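# Rehang a swing check valve disc on its hinge pin

## Task

Put the loose disc, now lying inside the swing check valve body, back on its hinge so it closes against the seat. Push the hinge pin through both ears of the disc until it sits flush. The hook pick on the bench may be used but must not stay in the valve. No part and not the pick may drop any real distance.

## Robot and tools

Robot: two UR7e-type arms, left_arm and right_arm, each carrying a parallel two-finger gripper (50 mm maximum gap) and a wrist camera. The scene frame has its origin at table height midway between the nominal bases, +z up, +x out over the table, and left_arm on the +y side (image sides do not match the arm names). Measured bases: left_arm at (+0.057, +0.354, +0.033) m, right_arm at (-0.017, -0.435, +0.033) m. Every hand pose, velocity and target an arm reports is in that arm's own base frame; fixed cameras and the table use the scene frame. Offsets are taken along the current Hand target's own axes. On the gripper, fingers point along +z and close along x; end_effector_position is the point between the pads, the tips extending 17.5 mm further. A camera block projects roughly 10 cm toward the gripper's -y side.

The 18-number row (used by execute_actions and move): one flat list covering both arms. Numbers 1-9 belong to the left arm: dx, dy, dz, rx, ry, rz, gripper position, force_limit, speed. Numbers 10-18 repeat that for the right arm. All values lie in [-1, 1]. dx..rz form an offset, not a pose: a displacement from the arm's Hand target as it was when the action or move began, where 1.0 equals 0.6 m of translation or 180 degrees; rx, ry, rz are a single rotation vector. Every row in one action measures from that same starting Hand target, and a fresh call starts from the updated target, so sending the same offset again moves further. Six zeros re-command the current Hand target. Gripper position is absolute: +1 fully open, about -0.65 pads meeting, -1 to grip (closes until blocked). force_limit maps -1/0/+1 to roughly 20/102/185 N per pad; speed maps to 20/85/150 mm/s; both start at +1. To leave a gripper untouched, resend its previous three numbers, since 0 is itself a command.

execute_actions(actions, cameras): actions is a list of actions; each action is a table of at most 15 rows, each row one 1/30 s step; fewer rows means the last row is held to fill 15 steps. Images come back only if actions is empty or cameras names them ("all", a list of names, or [] for none).

move(target, speed, blend, stop_force, zero, blocking, cameras): target is one 18-number row or up to 15 rows; all offsets count from the Hand targets at the move's start, not from the preceding row. speed is the path's top speed in m/s (0.002 to 3.6, default 0.25; rotation up to twice that in rad/s), one value or one per target. blend in metres rounds corners in a list; 0 stops at each point. stop_force (3 to 120 N, shared by both arms) ends an arm's path when its wrist sensor feels that much push against the motion; omit it when backing off something, and do not trust it while the gripper rotates. zero (default true) re-zeroes the sensor first; false accumulates from the last zero. blocking=false returns after about 0.5 s and cannot be combined with stop_force. Paths are straight lines that avoid nothing; keep them away from an arm's own base. The result adds a move: line (done, off_target, moving, held, fault, and limits such as paced or held).

wait(seconds 0 to 10), stop() (brakes a running move; fingers continue), zoom_image(camera, region [x0,y0,x1,y1] pixels, at most 504 by 504) on cam_high, cam_low, cam_left_wrist or cam_right_wrist, zero_wrist_force(arm), read_manual(section, only "licences"), finished_scene(scene: the current scene's number, irreversible). Images are 672x504.

Results: end_effector_position in metres, quat_wxyz, velocities; Hand target (your last commanded pose after clipping, the base for the next offsets); Joint positions and torques; gripper object_status (0 moving, 1 blocked opening, 2 blocked closing = holding, 3 at commanded position or pads closed, so usually empty); position_measured, where gap ≈ (250 - count) × 0.202 mm; Wrist force and torque in the tool's axes plus the peak since last shown. Joint velocities marked within noise mean the arm is still.

Behaviour and cautions: orientation commands are clipped to 32 degrees from the measured one per step. Grippers often settle short of the target; send the remainder as an offset. Arms are stiff: pushing even slightly into a firm surface can trigger a fault stop (joint torque limits 135 N m for the big joints, 25.2 N m for wrists, or about 150 N external force), freezing that arm for 10 s. A clearance check blocks arms from approaching each other, but fingers may still touch; squeezing the other arm's fingers counts as a collision between arms. Holding loads, reaching far or pushing at unreachable targets heats motors; MOTOR HOT warns, and 85 °C locks the arm for 30 to 60 s. Avoid dropping the disc, pin or pick, releasing anything in motion, fast impacts, hard presses, and anything leaving the table. Objects may get nudged occasionally.

Each tool is called after ">>>" by a JSON object that holds its "op" and its "data", one argument or row to a line.

## Session

>>> {"op": "execute_actions", "data": {
  "actions": []
}}

Scene clock: 0.00 s.
left_arm: end_effector_position=(+0.3677, -0.2400, +0.2579) position_measured=3 object_status=3 end_effector_quat_wxyz=(+0.133, +0.860, +0.165, +0.464) | right_arm: end_effector_position=(+0.6697, +0.2410, +0.1302) position_measured=3 object_status=3 end_effector_quat_wxyz=(+0.210, +0.971, +0.003, -0.116)
Joint positions: left_arm=[-1.498 -2.139 2.528 -2.209 -0.585 -0.171] | right_arm=[3.752 -2.407 -0.85 -1.897 1.364 2.221]
Joint velocities: within noise
Joint torques (N m): no reading
Wrist force (N): no reading
Wrist torque (N m): no reading
Wrist force, peak (N): no reading
Hand target: left_arm +0.3677, -0.2400, +0.2579; +0.133, +0.860, +0.165, +0.464 | right_arm +0.6697, +0.2410, +0.1302; +0.210, +0.971, +0.003, -0.116
Tool commands: left_gripper/position=+1.0 left_gripper/force_limit=+1.0 left_gripper/speed=+1.0 right_gripper/position=+1.0 right_gripper/force_limit=+1.0 right_gripper/speed=+1.0

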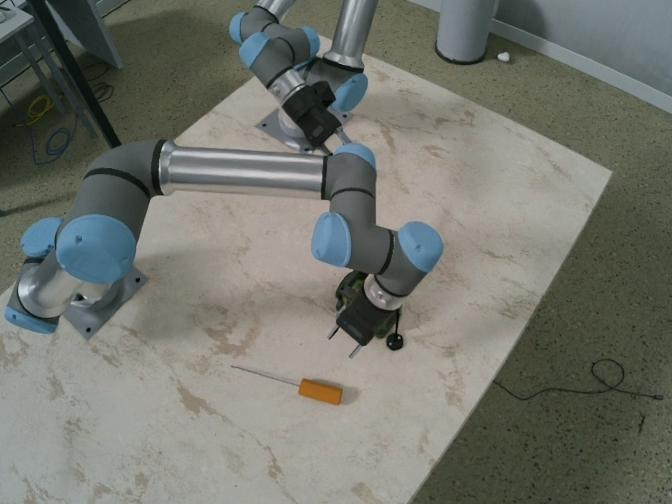

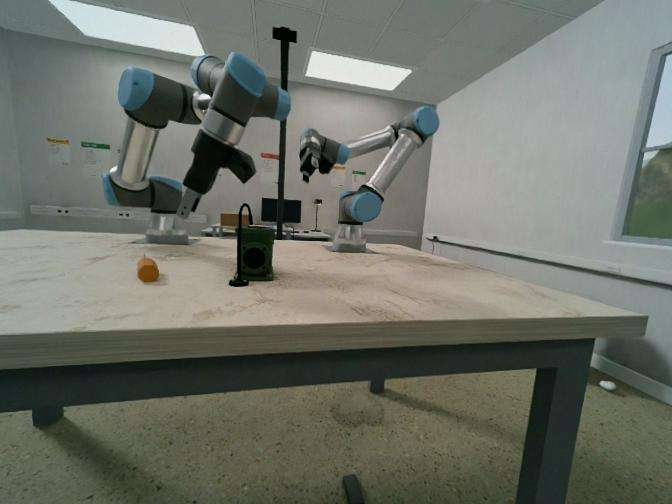

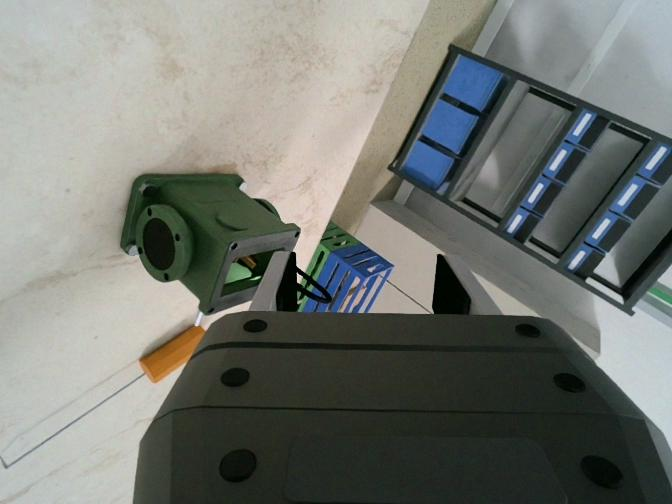

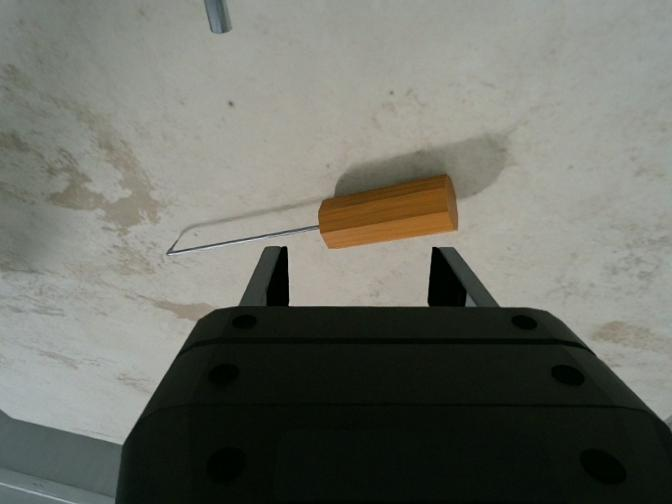

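>>> {"op": "zoom_image", "data": {
  "camera": "cam_left_wrist",
  "region": [100, 150, 350, 340]
}}

>>> {"op": "zoom_image", "data": {
  "camera": "cam_high",
  "region": [300, 240, 450, 360]
}}

>>> {"op": "zoom_image", "data": {
  "camera": "cam_low",
  "region": [200, 190, 300, 300]
}}

Scaled by 2.016 from the camera's 672x504 image, which has a finer 960x720 frame.

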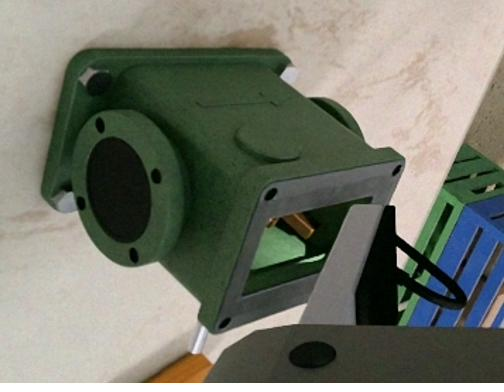

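Scaled by 3.360 from the camera's 672x504 image, which has a finer 960x720 frame.

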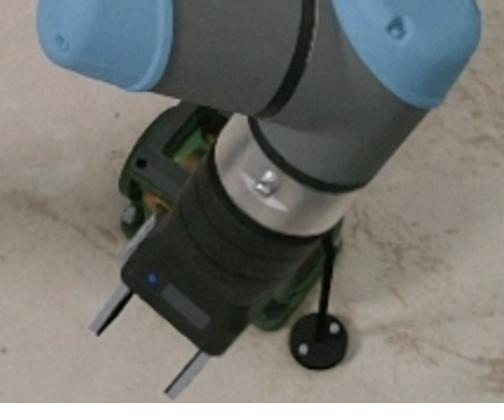

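Scaled by 4.582 from the camera's 672x504 image, which has a finer 960x720 frame.

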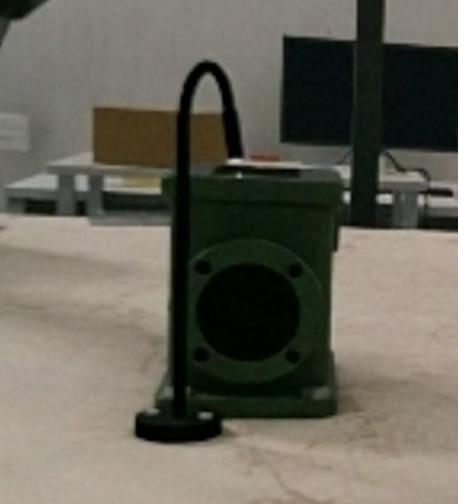

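>>> {"op": "move", "data": {
  "target": [
    [0,0,0,0,0,0,1,1,1,-0.34,0.507,0.13,0,0,0,1,1,1],
    [0.107,0.347,0.30,0.190,-0.290,0.164,1,1,1,-0.34,0.507,0.13,0,0,0,1,1,1]
  ],
  "cameras": ["all"]
}}

Scene clock: 44.57 s.
left_arm: end_effector_position=(+0.5858, -0.4170, +0.2893) position_measured=3 object_status=3 end_effector_quat_wxyz=(-0.174, +0.985, +0.001, -0.001) | right_arm: end_effector_position=(+0.4706, -0.0596, +0.2313) position_measured=3 object_status=3 end_effector_quat_wxyz=(+0.210, +0.971, +0.003, -0.116)
Joint positions: left_arm=[-0.885 -0.843 0.636 -1.089 -1.353 0.654] | right_arm=[3.483 -1.663 -1.707 -1.718 1.256 1.965]
Joint torques (N m): left_arm=[-12.52 -50.31 -37.06 0.26 2.3 1.31] | right_arm=[-11.85 36.77 10.6 3.82 -1.71 -2.08]
Wrist force (N): left_arm=[1.5 -0.1 1.6] | right_arm=[0.2 -0.6 -0.7]
Wrist torque (N m): left_arm=[-0.22 -0.03 0.04] | right_arm=[-0.11 -0.10 -0.07]
Wrist force, peak (N): left_arm=[3.1 0.8 1.2] | right_arm=[1.9 -3.4 -0.8]
Hand target: left_arm +0.5857, -0.4170, +0.2893; -0.174, +0.985, +0.001, -0.001 | right_arm +0.4706, -0.0596, +0.2313; +0.210, +0.971, +0.003, -0.116
Off the commanded pose: left_arm 0.000 m, 0 deg | right_arm 0.000 m, 0 deg.
move: done
camera_calibration:
cam_left_wrist: T_world_to_cam=[[0.999548, 0.0262707, -0.0145848, -0.557207], [0.026439, -0.999585, 0.011471, -0.421224], [-0.0142774, -0.0118514, -0.999828, 0.422343], [0, 0, 0, 1]] pos_world=[0.574122, -0.401405, 0.418975]
cam_right_wrist: T_world_to_cam=[[0.969438, -0.0373992, -0.24247, -0.395424], [0.147118, -0.702288, 0.696526, -0.258148], [-0.196333, -0.71091, -0.675322, 0.335859], [0, 0, 0, 1]] pos_world=[0.487257, 0.0426826, 0.310742]

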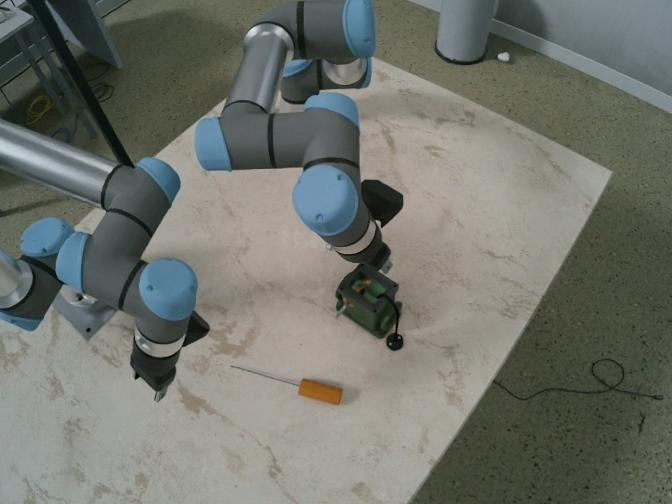

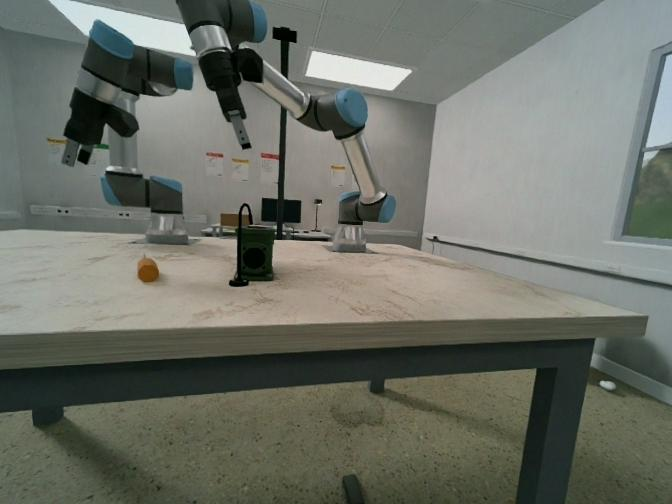

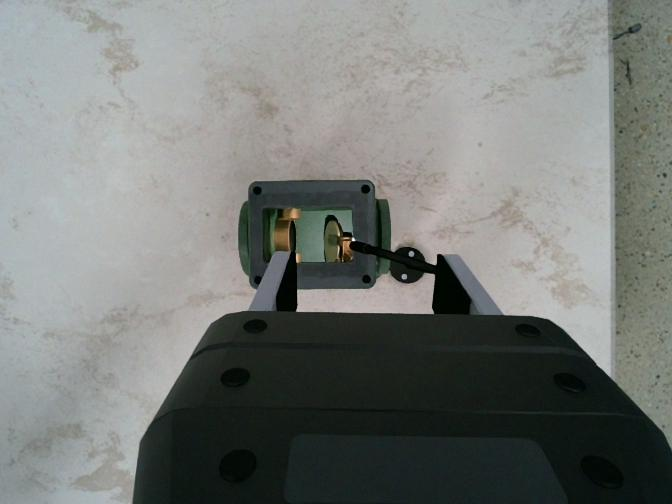

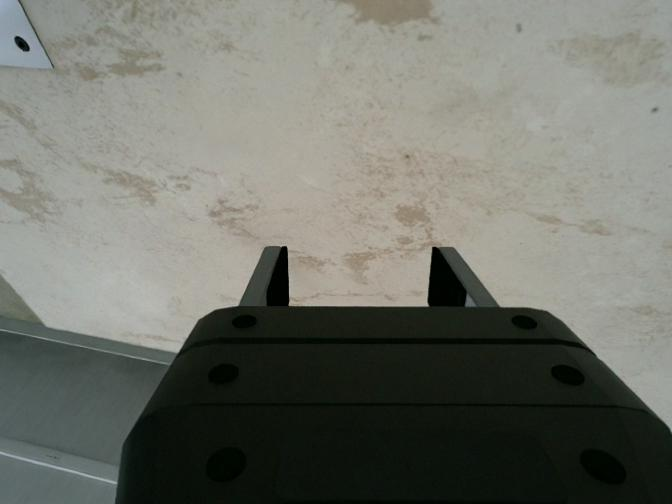

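>>> {"op": "zoom_image", "data": {
  "camera": "cam_left_wrist",
  "region": [230, 160, 440, 300]
}}

>>> {"op": "zoom_image", "data": {
  "camera": "cam_high",
  "region": [310, 250, 420, 360]
}}

Scaled by 2.400 from the camera's 672x504 image, which has a finer 960x720 frame.

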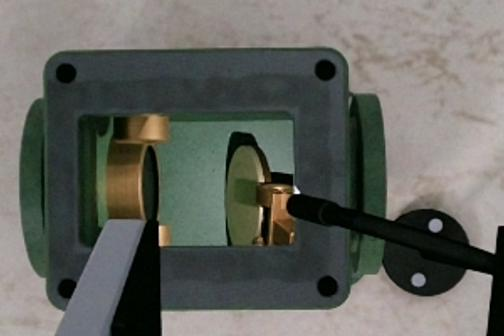

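Scaled by 4.582 from the camera's 672x504 image, which has a finer 960x720 frame.

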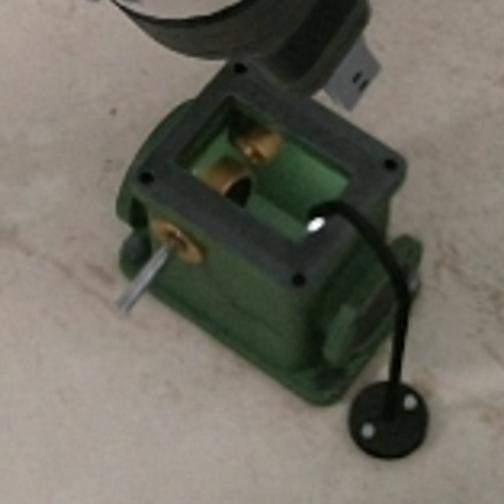

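>>> {"op": "move", "data": {
  "target": [-0.04,0.13,0.13,0,0,0,1,1,1,0,0,0,0,0,0,1,1,1],
  "cameras": ["cam_left_wrist"]
}}

>>> {"op": "zoom_image", "data": {
  "camera": "cam_left_wrist",
  "region": [220, 50, 460, 250]
}}

Scene clock: 56.67 s.
left_arm: end_effector_position=(+0.5616, -0.4636, +0.1894) position_measured=3 object_status=3 end_effector_quat_wxyz=(-0.174, +0.985, +0.001, -0.001) | right_arm: end_effector_position=(+0.4706, -0.0596, +0.2313) position_measured=3 object_status=3 end_effector_quat_wxyz=(+0.210, +0.971, +0.003, -0.116)
Joint positions: left_arm=[-0.947 -0.822 0.855 -1.314 -1.371 0.594] | right_arm=[3.483 -1.663 -1.707 -1.718 1.256 1.965]
Joint torques (N m): left_arm=[13.69 -63.36 -25.68 -2.79 2.26 1] | right_arm=[-13.27 35.04 10.62 3.74 -1.56 -2.34]
Wrist force (N): left_arm=[1.9 -0.2 1.6] | right_arm=[0.0 -0.3 -0.9]
Wrist torque (N m): left_arm=[-0.23 -0.07 -0.05] | right_arm=[-0.07 -0.08 -0.06]
Wrist force, peak (N): left_arm=[1.2 2.9 3.7] | right_arm=[-0.4 -0.6 -1.0]
Hand target: left_arm +0.5617, -0.4636, +0.1893; -0.174, +0.985, +0.001, -0.001 | right_arm +0.4706, -0.0596, +0.2313; +0.210, +0.971, +0.003, -0.116
Off the commanded pose: left_arm 0.000 m, 0 deg | right_arm 0.000 m, 0 deg.
move: done
camera_calibration:
cam_left_wrist: T_world_to_cam=[[0.999556, 0.0258745, -0.0147754, -0.533368], [0.0260407, -0.999598, 0.0111707, -0.465808], [-0.0144805, -0.0115505, -0.999828, 0.321808], [0, 0, 0, 1]] pos_world=[0.549921, -0.448104, 0.319075]
Images, in order (width x height): cam_left_wrist 672x504.

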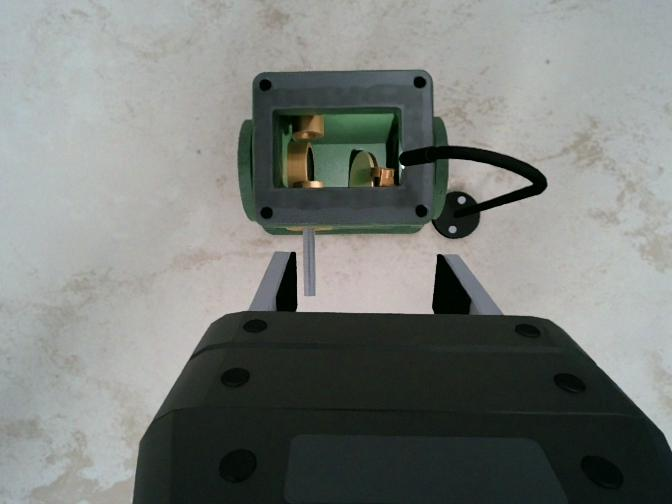

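Scaled by 2.100 from the camera's 672x504 image, which has a finer 960x720 frame.

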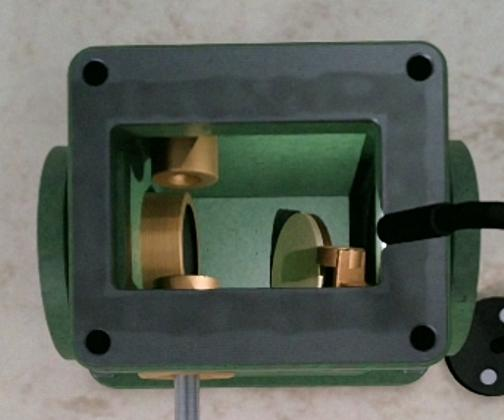

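>>> {"op": "move", "data": {
  "target": [
    [-0.12,0,-0.05,0.131,0.290,0.413,1,1,1,0,0,0,0,0,0,1,1,1],
    [-0.12,-0.087,0.079,0.131,0.290,0.413,1,1,1,0,0,0,0,0,0,1,1,1]
  ],
  "cameras": ["cam_left_wrist"]
}}

>>> {"op": "zoom_image", "data": {
  "camera": "cam_left_wrist",
  "region": [200, 120, 460, 320]
}}

Scene clock: 77.77 s.
left_arm: end_effector_position=(+0.5617, -0.4635, +0.1892) position_measured=3 object_status=3 end_effector_quat_wxyz=(-0.174, +0.985, +0.000, -0.001) | right_arm: end_effector_position=(+0.4706, -0.0596, +0.2313) position_measured=3 object_status=3 end_effector_quat_wxyz=(+0.210, +0.971, +0.003, -0.116)
Joint positions: left_arm=[-0.947 -0.823 0.856 -1.315 -1.37 0.594] | right_arm=[3.483 -1.663 -1.707 -1.718 1.256 1.965]
Joint torques (N m): left_arm=[5.45 -60.22 -22.61 -4.08 0.52 -0.83] | right_arm=[-13.06 36.28 9.55 3.79 -1.9 -2.23]
Wrist force (N): left_arm=[2.1 -0.2 1.4] | right_arm=[-0.1 -0.5 -0.7]
Wrist torque (N m): left_arm=[-0.22 -0.11 -0.06] | right_arm=[-0.09 -0.07 -0.06]
Wrist force, peak (N): left_arm=[2.2 -0.2 1.8] | right_arm=[0.0 -0.6 -1.2]
Hand target: left_arm +0.5617, -0.4635, +0.1893; -0.174, +0.985, +0.000, -0.001 (not the last commanded pose) | right_arm +0.4706, -0.0596, +0.2313; +0.210, +0.971, +0.003, -0.116
Off the commanded pose: left_arm 0.101 m, 94 deg | right_arm 0.000 m, 0 deg.
move: held (left_arm; a check stopped the path); path passed 0 of 2 targets; limits=held
pose unreachable (left arm): on one or more control steps of this call, first in action 0 (counted from 0), this arm could not follow its commanded pose, so it was not sent that pose on those steps. It may still have moved: this result reports where it is.
cause: moving toward the commanded pose would bring a part of the arm too close to another arm (a part of this arm just beyond joint 3 (elbow) and a part of the right arm just beyond its joint 3 (elbow), at the place that arm is still heading or pushing toward).
camera_calibration:
cam_left_wrist: T_world_to_cam=[[0.99958, 0.0251805, -0.014363, -0.533929], [0.0253366, -0.999621, 0.0107896, -0.465207], [-0.0140859, -0.0111489, -0.999839, 0.321575], [0, 0, 0, 1]] pos_world=[0.550021, -0.448001, 0.318874]
Images, in order (width x height): cam_left_wrist 672x504.

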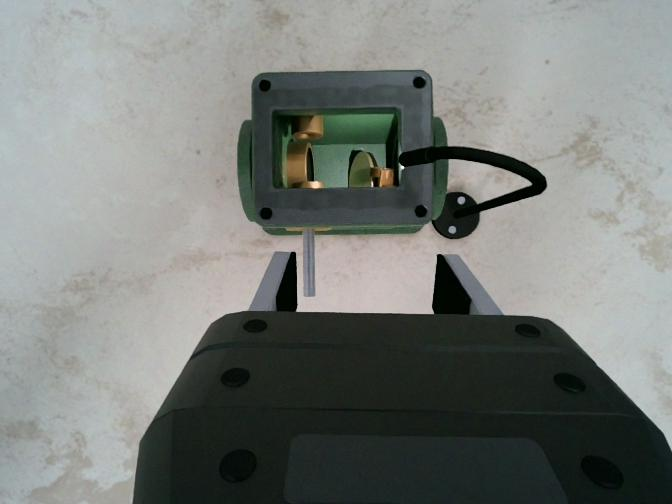

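Scaled by 1.938 from the camera's 672x504 image, which has a finer 960x720 frame.

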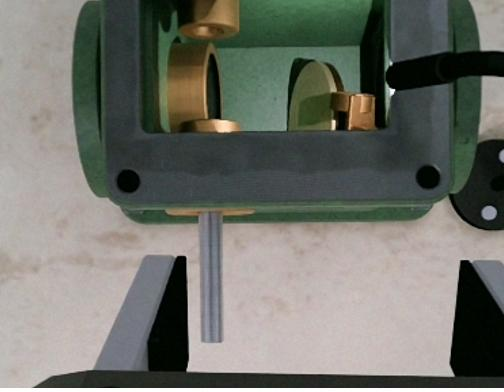

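>>> {"op": "move", "data": {
  "target": [
    [0,0,0,0,0,0,1,1,1,-0.174,0.43,0.242,0,0,0,1,1,1],
    [-0.12,-0.02,0,0.131,0.290,0.413,1,1,1,-0.174,0.43,0.242,0,0,0,1,1,1],
    [-0.12,-0.087,0.079,0.131,0.290,0.413,1,1,1,-0.174,0.43,0.242,0,0,0,1,1,1]
  ],
  "cameras": ["cam_left_wrist","cam_high"]
}}

>>> {"op": "zoom_image", "data": {
  "camera": "cam_left_wrist",
  "region": [200, 120, 460, 320]
}}

Scene clock: 89.10 s.
left_arm: end_effector_position=(+0.4897, -0.3982, +0.1628) position_measured=3 object_status=3 end_effector_quat_wxyz=(-0.300, +0.641, -0.640, +0.299) | right_arm: end_effector_position=(+0.3508, -0.3497, +0.2315) position_measured=3 object_status=3 end_effector_quat_wxyz=(+0.210, +0.971, +0.003, -0.116)
Joint positions: left_arm=[-1.214 -1.308 2.11 -2.767 -0.769 2.096] | right_arm=[2.887 -1.531 -1.905 -1.406 1.102 1.34]
Joint torques (N m): left_arm=[-12.81 -25 -8.4 -5.74 3.23 -0.84] | right_arm=[-12.74 30.46 10.75 4.58 -2.35 -2.64]
Wrist force (N): left_arm=[2.5 0.3 0.5] | right_arm=[-0.2 0.0 -0.7]
Wrist torque (N m): left_arm=[-0.24 -0.19 0.07] | right_arm=[0.04 -0.01 -0.01]
Wrist force, peak (N): left_arm=[5.3 -1.3 -0.8] | right_arm=[1.0 -4.0 -2.1]
Hand target: left_arm +0.4896, -0.3982, +0.1627; -0.300, +0.641, -0.641, +0.299 | right_arm +0.3508, -0.3497, +0.2315; +0.210, +0.971, +0.003, -0.116
Off the commanded pose: left_arm 0.000 m, 0 deg | right_arm 0.000 m, 0 deg.
move: done
camera_calibration:
cam_left_wrist: T_world_to_cam=[[0.0289879, -0.99958, 0.000140411, -0.399103], [-0.871279, -0.025336, -0.490134, 0.51071], [0.489931, 0.0140856, -0.871647, 0.0372584], [0, 0, 0, 1]] pos_world=[0.438286, -0.386521, 0.282848]
Images, in order (width x height): cam_high 672x504, cam_left_wrist 672x504.

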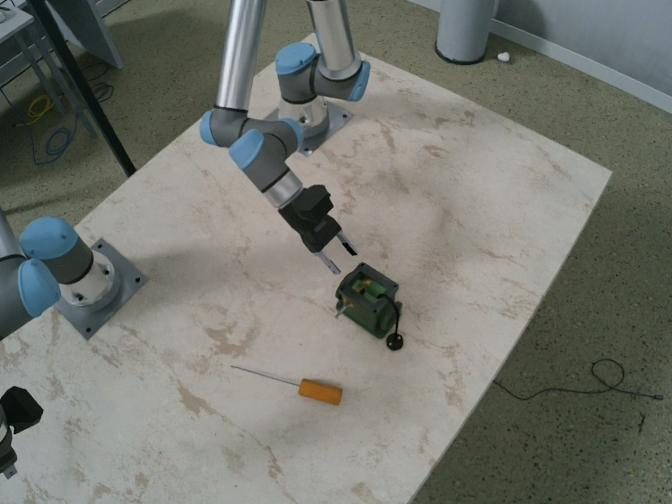

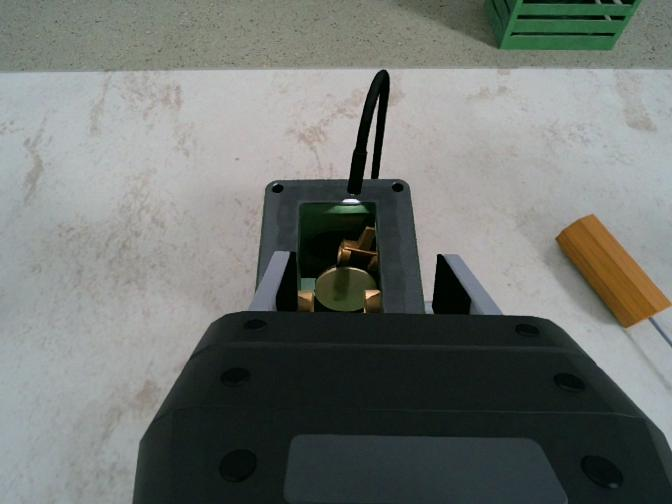

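Scaled by 1.938 from the camera's 672x504 image, which has a finer 960x720 frame.

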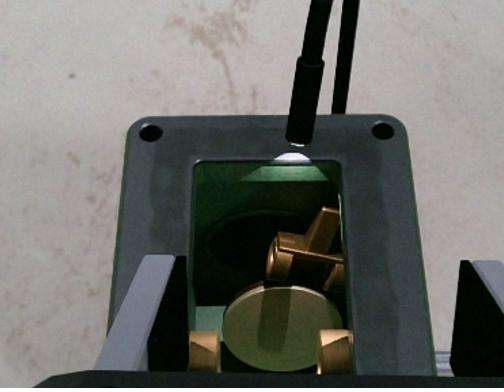

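>>> {"op": "zoom_image", "data": {
  "camera": "cam_left_wrist",
  "region": [290, 190, 400, 320]
}}

>>> {"op": "zoom_image", "data": {
  "camera": "cam_high",
  "region": [325, 255, 405, 335]
}}

Scaled by 3.877 from the camera's 672x504 image, which has a finer 960x720 frame.

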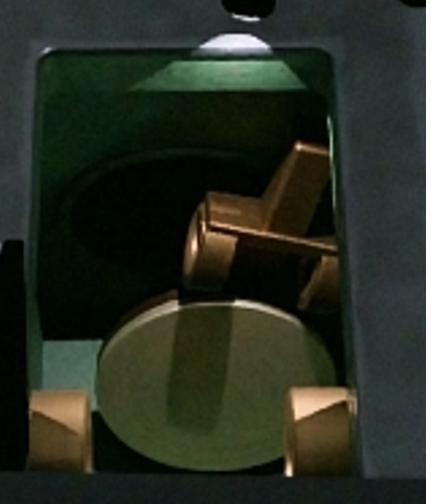

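Scaled by 6.300 from the camera's 672x504 image, which has a finer 960x720 frame.

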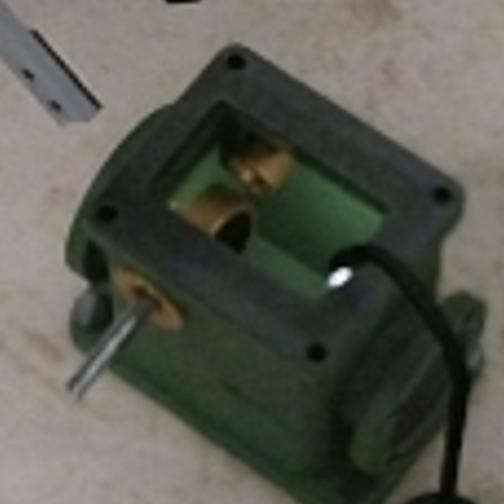

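>>> {"op": "move", "data": {
  "target": [
    [-0.2,-0.12,-0.04,0,0.384,0.321,1,1,1,0,0,0,0,0,0,1,1,1],
    [-0.138,-0.0675,0.109,0,0.384,0.321,1,1,1,0,0,0,0,0,0,1,1,1]
  ],
  "cameras": ["cam_left_wrist"]
}}

>>> {"op": "zoom_image", "data": {
  "camera": "cam_left_wrist",
  "region": [260, 150, 420, 320]
}}

Scene clock: 117.87 s.
left_arm: end_effector_position=(+0.5657, -0.3154, +0.1520) position_measured=3 object_status=3 end_effector_quat_wxyz=(-0.001, +0.000, +0.906, -0.423) | right_arm: end_effector_position=(+0.3508, -0.3497, +0.2315) position_measured=3 object_status=3 end_effector_quat_wxyz=(+0.210, +0.971, +0.003, -0.116)
Joint positions: left_arm=[-0.436 -1.111 1.87 -2.796 -2.34 4.085] | right_arm=[2.887 -1.531 -1.905 -1.406 1.102 1.34]
Joint torques (N m): left_arm=[14.1 -34.78 -10.99 -3.59 -2.53 1.64] | right_arm=[-12.92 30.06 11.42 4.26 -2.37 -2.28]
Wrist force (N): left_arm=[2.2 0.2 0.4] | right_arm=[-0.3 0.0 -0.7]
Wrist torque (N m): left_arm=[-0.28 -0.10 0.03] | right_arm=[0.04 0.00 -0.01]
Wrist force, peak (N): left_arm=[3.5 -1.7 -1.8] | right_arm=[-0.3 -0.1 -0.9]
Hand target: left_arm +0.5657, -0.3153, +0.1519; -0.001, +0.000, +0.906, -0.423 | right_arm +0.3508, -0.3497, +0.2315; +0.210, +0.971, +0.003, -0.116
Off the commanded pose: left_arm 0.000 m, 0 deg | right_arm 0.000 m, 0 deg.
move: done
camera_calibration:
cam_left_wrist: T_world_to_cam=[[-0.999631, -0.0271157, 0.00160585, 0.569767], [-0.0244211, 0.871263, -0.490208, 0.37742], [0.0118932, -0.490066, -0.871604, 0.100786], [0, 0, 0, 1]] pos_world=[0.577575, -0.263991, 0.271945]
Images, in order (width x height): cam_left_wrist 672x504.

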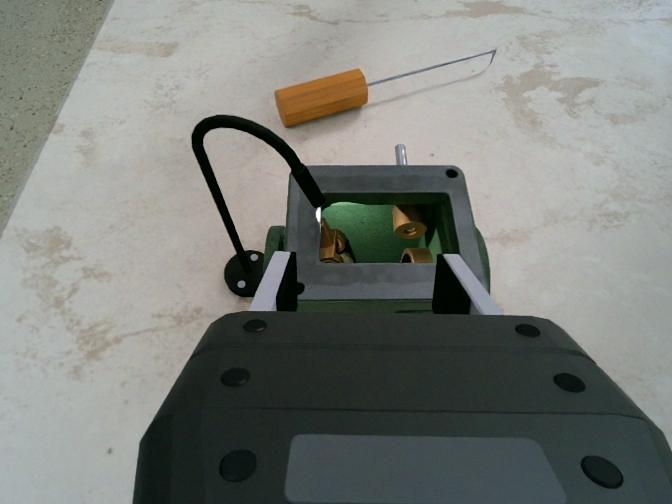

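Scaled by 2.965 from the camera's 672x504 image, which has a finer 960x720 frame.

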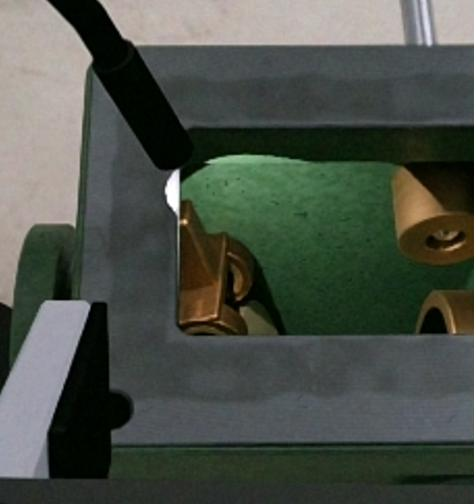

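>>> {"op": "zoom_image", "data": {
  "camera": "cam_left_wrist",
  "region": [300, 190, 370, 270]
}}

Scaled by 6.300 from the camera's 672x504 image, which has a finer 960x720 frame.

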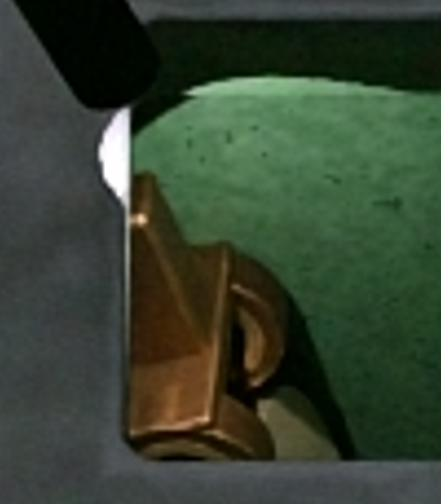

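>>> {"op": "zoom_image", "data": {
  "camera": "cam_left_wrist",
  "region": [270, 40, 510, 140]
}}

>>> {"op": "zoom_image", "data": {
  "camera": "cam_high",
  "region": [220, 340, 360, 420]
}}

Scaled by 2.100 from the camera's 672x504 image, which has a finer 960x720 frame.

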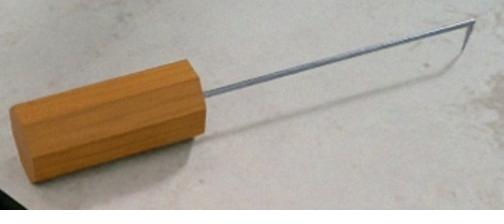

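This scene's latest camera images include none from cam_high. They are from: cam_left_wrist. cam_high's image comes with the result of a call that names it in "cameras".

>>> {"op": "move", "data": {
  "target": [0,0,0,0,0,0,1,1,1,0.514,-0.827,-0.244,0.163,-0.0126,0.365,1,1,1],
  "cameras": ["cam_right_wrist","cam_high","cam_low"]
}}

Scene clock: 248.93 s.
left_arm: end_effector_position=(+0.5657, -0.3153, +0.1519) position_measured=3 object_status=3 end_effector_quat_wxyz=(-0.001, +0.000, +0.906, -0.423) | right_arm: end_effector_position=(+0.6561, +0.1495, +0.0892) position_measured=3 object_status=3 end_effector_quat_wxyz=(+0.000, +0.835, -0.550, +0.000)
Joint positions: left_arm=[-0.436 -1.111 1.87 -2.796 -2.34 4.085] | right_arm=[3.565 -2.095 -1.53 -1.088 1.572 3.158]
Joint torques (N m): left_arm=[14.06 -34.06 -7.52 -6.12 -2.54 1.3] | right_arm=[-8.47 37.84 14.09 4.01 -0.3 2.08]
Wrist force (N): left_arm=[2.3 0.2 0.6] | right_arm=[-1.0 0.6 0.7]
Wrist torque (N m): left_arm=[-0.26 -0.11 0.02] | right_arm=[0.03 0.19 0.06]
Wrist force, peak (N): left_arm=[2.5 0.2 0.8] | right_arm=[-2.8 -2.0 1.3]
Hand target: left_arm +0.5657, -0.3153, +0.1519; -0.001, +0.000, +0.906, -0.423 | right_arm +0.6561, +0.1495, +0.0891; +0.000, +0.835, -0.550, +0.000
Off the commanded pose: left_arm 0.000 m, 0 deg | right_arm 0.000 m, 0 deg.
move: done
camera_calibration:
cam_right_wrist: T_world_to_cam=[[0.405702, -0.913913, -0.0130265, -0.121452], [-0.849802, -0.382413, 0.362763, 0.596377], [-0.336515, -0.136103, -0.93179, 0.453837], [0, 0, 0, 1]] pos_world=[0.708799, 0.178834, 0.204955]
Images, in order (width x height): cam_high 672x504, cam_low 672x504, cam_right_wrist 672x504.

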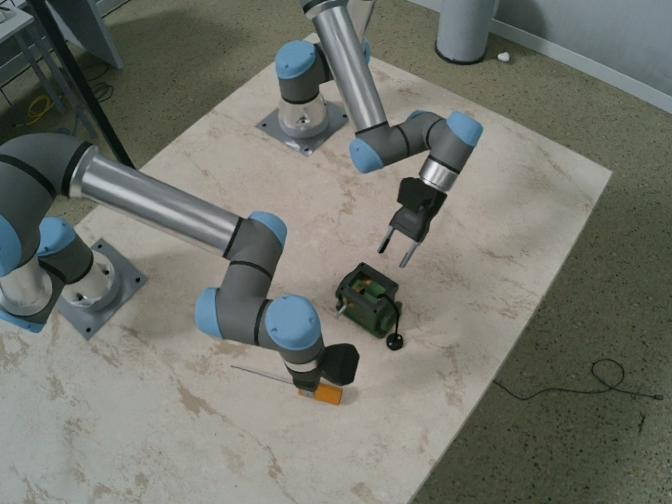

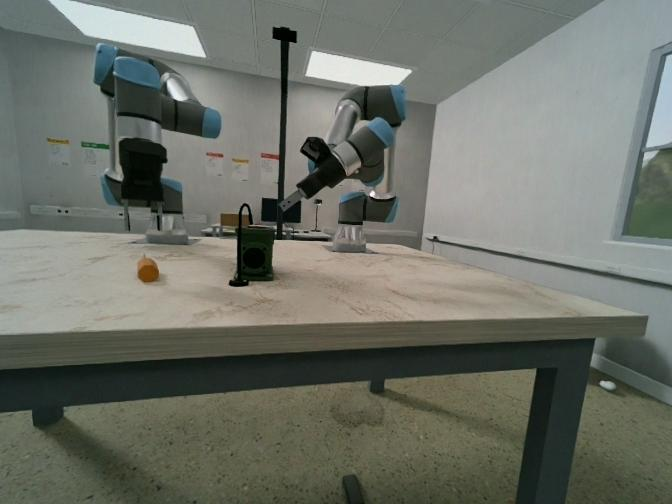

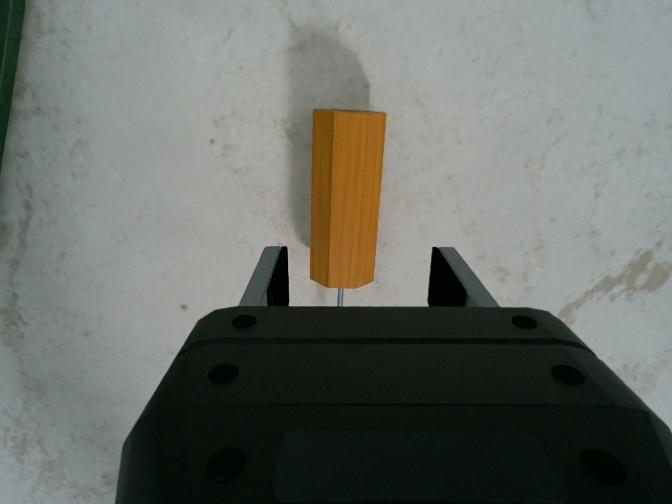

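>>> {"op": "move", "data": {
  "target": [
    [0,0,0,0,0,0,1,1,1,-0.005,0,0.168,0,0,0,1,1,1],
    [0,0,0,0,0,0,1,1,1,-0.005,0,0.168,0,0,0,-1,-0.6,-0.5],
    [0,0,0,0,0,0,1,1,1,-0.005,0,-0.3,0,0,0,-1,-0.6,-0.5]
  ],
  "speed": 0.15,
  "cameras": ["cam_right_wrist"]
}}

Scene clock: 260.63 s.
left_arm: end_effector_position=(+0.5657, -0.3153, +0.1519) position_measured=3 object_status=3 end_effector_quat_wxyz=(-0.001, +0.000, +0.906, -0.423) | right_arm: end_effector_position=(+0.6551, +0.1521, +0.2691) position_measured=74 object_status=2 end_effector_quat_wxyz=(+0.000, +0.835, -0.550, +0.000)
Joint positions: left_arm=[-0.436 -1.111 1.87 -2.796 -2.34 4.085] | right_arm=[3.569 -1.977 -1.227 -1.508 1.572 3.162]
Joint torques (N m): left_arm=[13.98 -34.54 -8.08 -6.09 -2.6 0.64] | right_arm=[-11.01 36.13 26.05 1.85 1.1 -2.18]
Wrist force (N): left_arm=[2.2 0.1 0.7] | right_arm=[-1.3 0.6 0.9]
Wrist torque (N m): left_arm=[-0.28 -0.10 0.02] | right_arm=[0.06 0.21 -0.06]
Wrist force, peak (N): left_arm=[2.5 0.7 0.8] | right_arm=[-0.6 0.7 3.3]
Hand target: left_arm +0.5657, -0.3153, +0.1519; -0.001, +0.000, +0.906, -0.423 | right_arm +0.6550, +0.1521, +0.2691; +0.000, +0.835, -0.550, +0.000
Off the commanded pose: left_arm 0.000 m, 0 deg | right_arm 0.000 m, 0 deg.
move: done
camera_calibration:
cam_right_wrist: T_world_to_cam=[[0.405462, -0.91402, -0.0129801, -0.116115], [-0.849963, -0.382196, 0.362615, 0.531306], [-0.336398, -0.135994, -0.931849, 0.621369], [0, 0, 0, 1]] pos_world=[0.707699, 0.181434, 0.384855]
Images, in order (width x height): cam_right_wrist 672x504.

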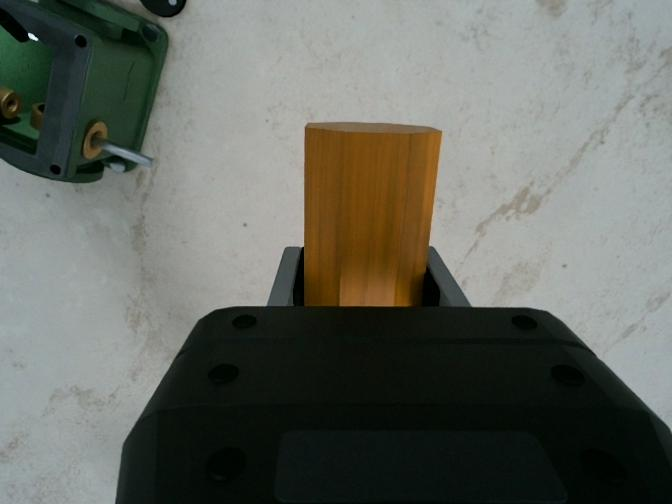

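>>> {"op": "move", "data": {
  "target": [
    [0,0,0,0,0,0,1,1,1,0,0,-0.118,0.493,0.102,0.102,-1,-0.6,-0.5],
    [0,0,0,0,0,0,1,1,1,-0.36,-0.092,-0.118,0.493,0.102,0.102,-1,-0.6,-0.5]
  ],
  "speed": 0.2,
  "cameras": ["all"]
}}

Scene clock: 280.23 s.
left_arm: end_effector_position=(+0.5657, -0.3153, +0.1519) position_measured=3 object_status=3 end_effector_quat_wxyz=(-0.001, +0.000, +0.906, -0.423) | right_arm: end_effector_position=(+0.6203, +0.3722, +0.3401) position_measured=74 object_status=2 end_effector_quat_wxyz=(+0.500, -0.499, +0.500, -0.500)
Joint positions: left_arm=[-0.436 -1.111 1.87 -2.796 -2.34 4.085] | right_arm=[4.202 -2.138 -1.803 0.801 0.509 3.14]
Joint torques (N m): left_arm=[13.57 -34.37 -7.84 -6.07 -2.49 -0.09] | right_arm=[0.55 39.46 17.38 2.35 -1.02 -0.89]
Wrist force (N): left_arm=[2.1 0.4 0.8] | right_arm=[-1.4 4.6 -3.3]
Wrist torque (N m): left_arm=[-0.23 -0.08 0.02] | right_arm=[0.21 -0.02 -0.01]
Wrist force, peak (N): left_arm=[2.7 0.1 0.6] | right_arm=[-4.4 4.4 -4.0]
Hand target: left_arm +0.5657, -0.3153, +0.1519; -0.001, +0.000, +0.906, -0.423 | right_arm +0.6203, +0.3723, +0.3401; +0.500, -0.499, +0.500, -0.500
Off the commanded pose: left_arm 0.000 m, 0 deg | right_arm 0.000 m, 0 deg.
move: done
camera_calibration:
cam_left_wrist: T_world_to_cam=[[-0.999626, -0.0272893, 0.0017048, 0.569791], [-0.0246215, 0.871282, -0.490164, 0.377481], [0.0118908, -0.490023, -0.871629, 0.100717], [0, 0, 0, 1]] pos_world=[0.577675, -0.26399, 0.271844]
cam_right_wrist: T_world_to_cam=[[0.010578, -0.999899, 0.00951273, 0.369361], [-0.361361, -0.0126929, -0.93234, 0.559973], [0.932366, 0.00642478, -0.361459, -0.328191], [0, 0, 0, 1]] pos_world=[0.504439, 0.37854, 0.399944]

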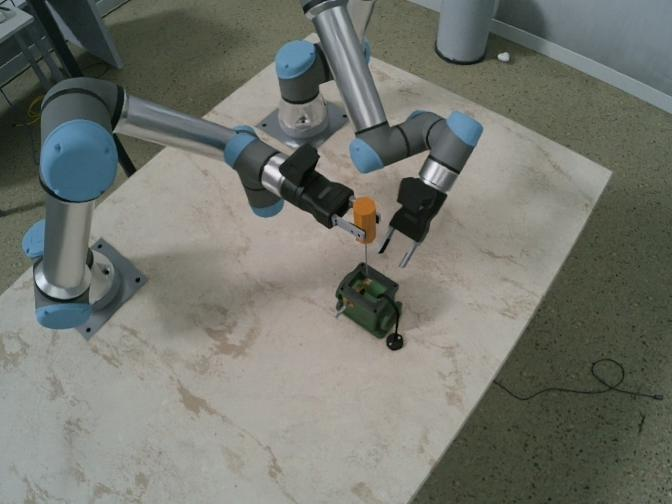

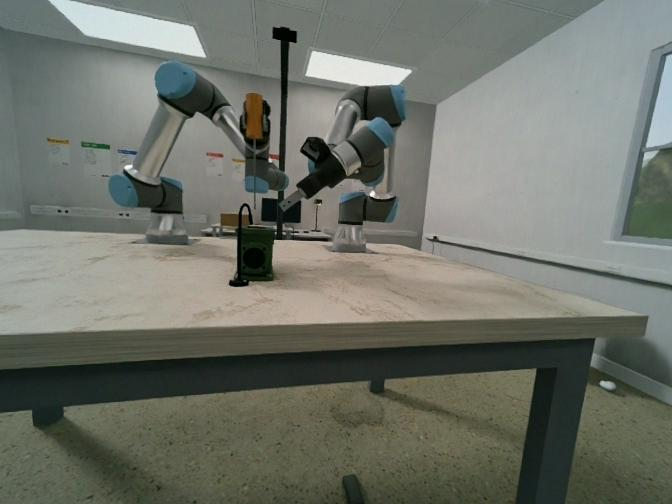

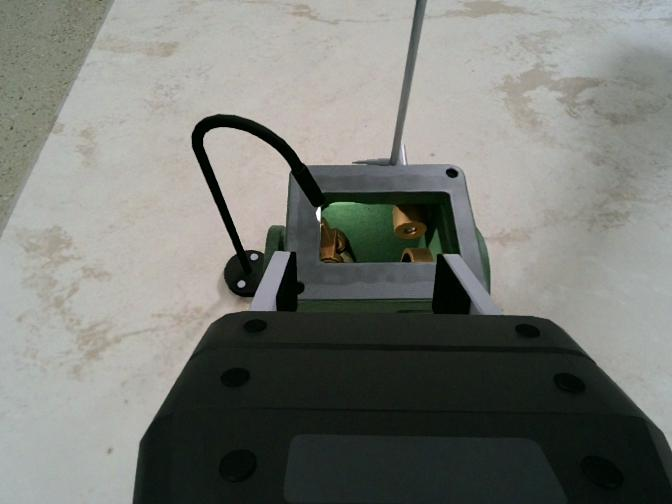

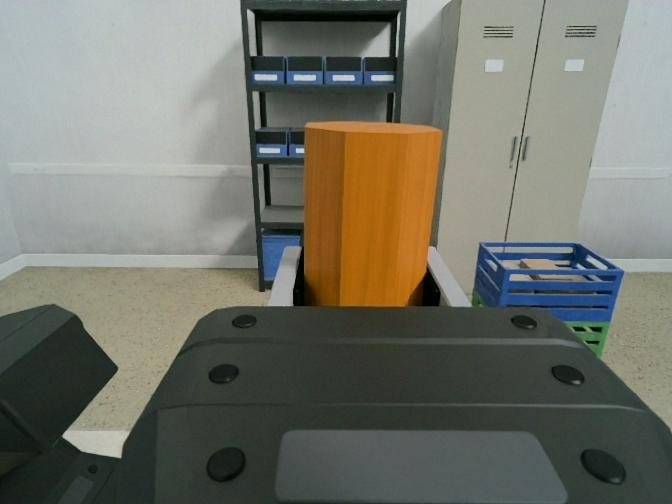

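>>> {"op": "move", "data": {
  "target": [0,0,0,0,0,0,1,1,1,0.007,0.155,-0.003,0,0,0,-1,-0.6,-0.5],
  "speed": 0.08,
  "cameras": ["cam_left_wrist","cam_high"],
  "stop_force": 8
}}

>>> {"op": "zoom_image", "data": {
  "camera": "cam_left_wrist",
  "region": [300, 180, 440, 280]
}}

>>> {"op": "zoom_image", "data": {
  "camera": "cam_high",
  "region": [325, 255, 405, 335]
}}

Scene clock: 292.90 s.
left_arm: end_effector_position=(+0.5657, -0.3153, +0.1519) position_measured=3 object_status=3 end_effector_quat_wxyz=(-0.001, +0.000, +0.906, -0.423) | right_arm: end_effector_position=(+0.6186, +0.3682, +0.2471) position_measured=74 object_status=2 end_effector_quat_wxyz=(+0.500, -0.499, +0.500, -0.500)
Joint positions: left_arm=[-0.436 -1.111 1.87 -2.796 -2.34 4.085] | right_arm=[4.201 -2.308 -1.834 1.003 0.51 3.14]
Joint torques (N m): left_arm=[13.5 -34.86 -8.32 -6.03 -2.43 -0.37] | right_arm=[-11.71 42.71 24.61 2.64 0.69 1.57]
Wrist force (N): left_arm=[2.3 0.0 0.3] | right_arm=[-1.1 5.0 -3.1]
Wrist torque (N m): left_arm=[-0.30 -0.12 0.02] | right_arm=[0.29 -0.03 0.00]
Wrist force, peak (N): left_arm=[2.6 0.4 0.6] | right_arm=[-1.4 6.7 -2.9]
Hand target: left_arm +0.5657, -0.3153, +0.1519; -0.001, +0.000, +0.906, -0.423 | right_arm +0.6186, +0.3682, +0.2471; +0.500, -0.499, +0.500, -0.500
Off the commanded pose: left_arm 0.000 m, 0 deg | right_arm 0.000 m, 0 deg.
move: done
camera_calibration:
cam_left_wrist: T_world_to_cam=[[-0.999626, -0.0272893, 0.0017048, 0.569791], [-0.0246215, 0.871282, -0.490164, 0.377481], [0.0118908, -0.490023, -0.871629, 0.100717], [0, 0, 0, 1]] pos_world=[0.577675, -0.26399, 0.271844]
Images, in order (width x height): cam_high 672x504, cam_left_wrist 672x504.

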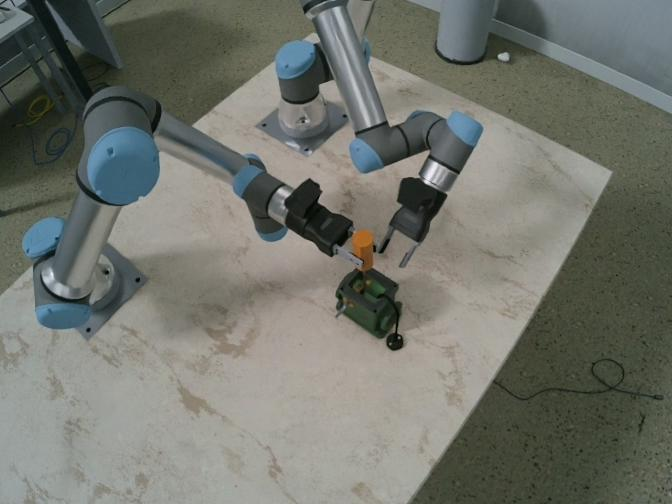

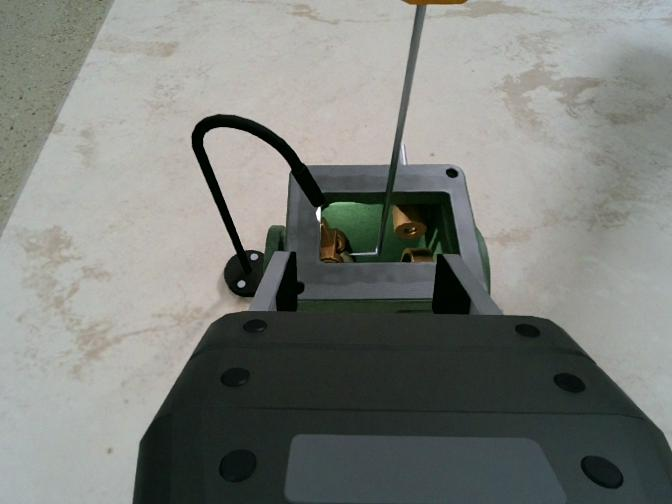

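Scaled by 3.600 from the camera's 672x504 image, which has a finer 960x720 frame.

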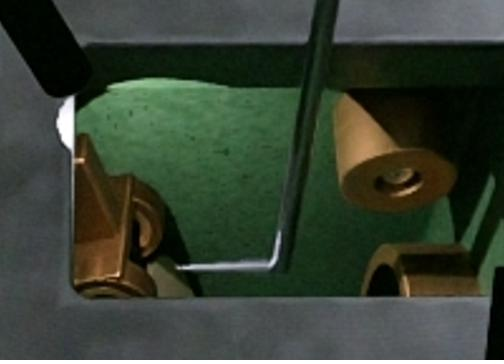

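Scaled by 6.300 from the camera's 672x504 image, which has a finer 960x720 frame.

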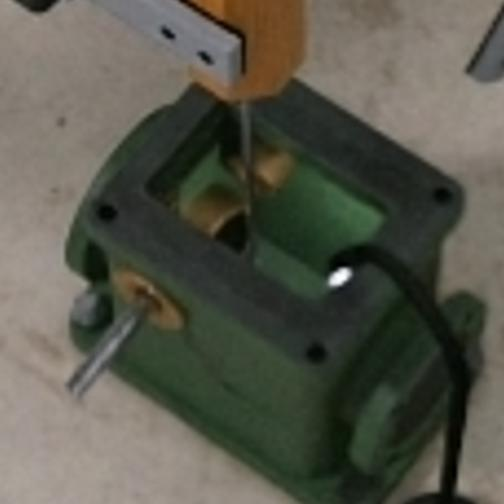

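>>> {"op": "move", "data": {
  "target": [
    [0,0,0,0,0,0,1,1,1,0.005,-0.005,0.0,0,0,0,-1,-0.6,-0.5],
    [0,0,0,0,0,0,1,1,1,0.005,-0.005,0.018,0,0,0,-1,-0.6,-0.5]
  ],
  "speed": 0.03,
  "cameras": ["cam_left_wrist","cam_high"],
  "stop_force": 4
}}

>>> {"op": "zoom_image", "data": {
  "camera": "cam_left_wrist",
  "region": [310, 200, 390, 270]
}}

Scene clock: 300.50 s.
left_arm: end_effector_position=(+0.5657, -0.3153, +0.1519) position_measured=3 object_status=3 end_effector_quat_wxyz=(-0.001, +0.000, +0.906, -0.423) | right_arm: end_effector_position=(+0.6294, +0.3652, +0.2501) position_measured=74 object_status=2 end_effector_quat_wxyz=(+0.500, -0.499, +0.500, -0.500)
Joint positions: left_arm=[-0.436 -1.111 1.87 -2.796 -2.34 4.085] | right_arm=[4.18 -2.31 -1.816 0.987 0.531 3.14]
Joint torques (N m): left_arm=[13.16 -34.62 -7.77 -5.97 -2.48 -0.9] | right_arm=[11.77 52.41 1.05 3.28 -1.18 1.72]
Wrist force (N): left_arm=[2.4 0.0 0.9] | right_arm=[-1.0 5.0 -3.7]
Wrist torque (N m): left_arm=[-0.29 -0.13 0.02] | right_arm=[0.19 -0.04 -0.03]
Wrist force, peak (N): left_arm=[2.6 0.2 0.9] | right_arm=[-1.7 5.7 -3.0]
Hand target: left_arm +0.5657, -0.3153, +0.1519; -0.001, +0.000, +0.906, -0.423 | right_arm +0.6294, +0.3652, +0.2501; +0.500, -0.499, +0.500, -0.500
Off the commanded pose: left_arm 0.000 m, 0 deg | right_arm 0.000 m, 0 deg.
move: done
camera_calibration:
cam_left_wrist: T_world_to_cam=[[-0.999626, -0.0272893, 0.0017048, 0.569791], [-0.0246215, 0.871282, -0.490164, 0.377481], [0.0118908, -0.490023, -0.871629, 0.100717], [0, 0, 0, 1]] pos_world=[0.577675, -0.26399, 0.271844]
Images, in order (width x height): cam_high 672x504, cam_left_wrist 672x504.

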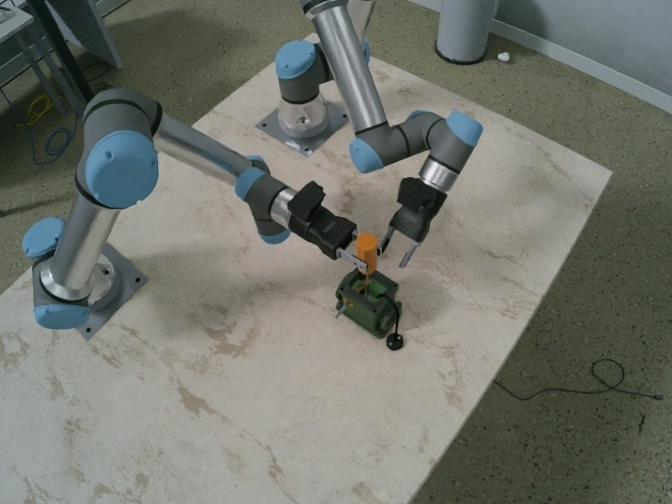

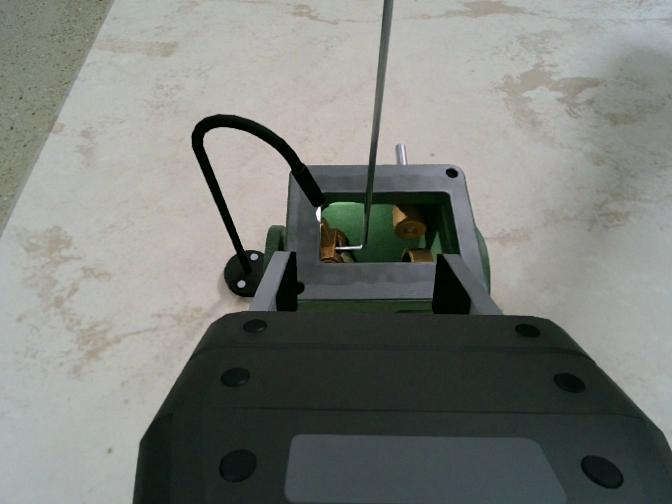

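Scaled by 6.300 from the camera's 672x504 image, which has a finer 960x720 frame.

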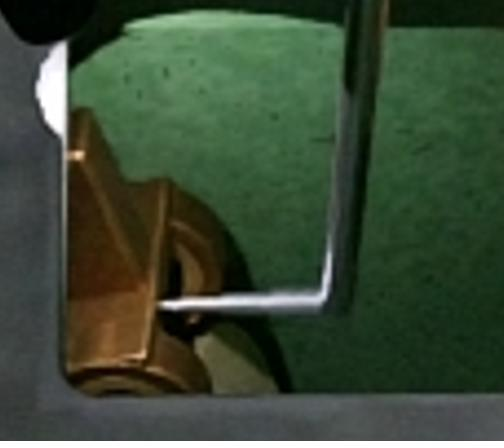

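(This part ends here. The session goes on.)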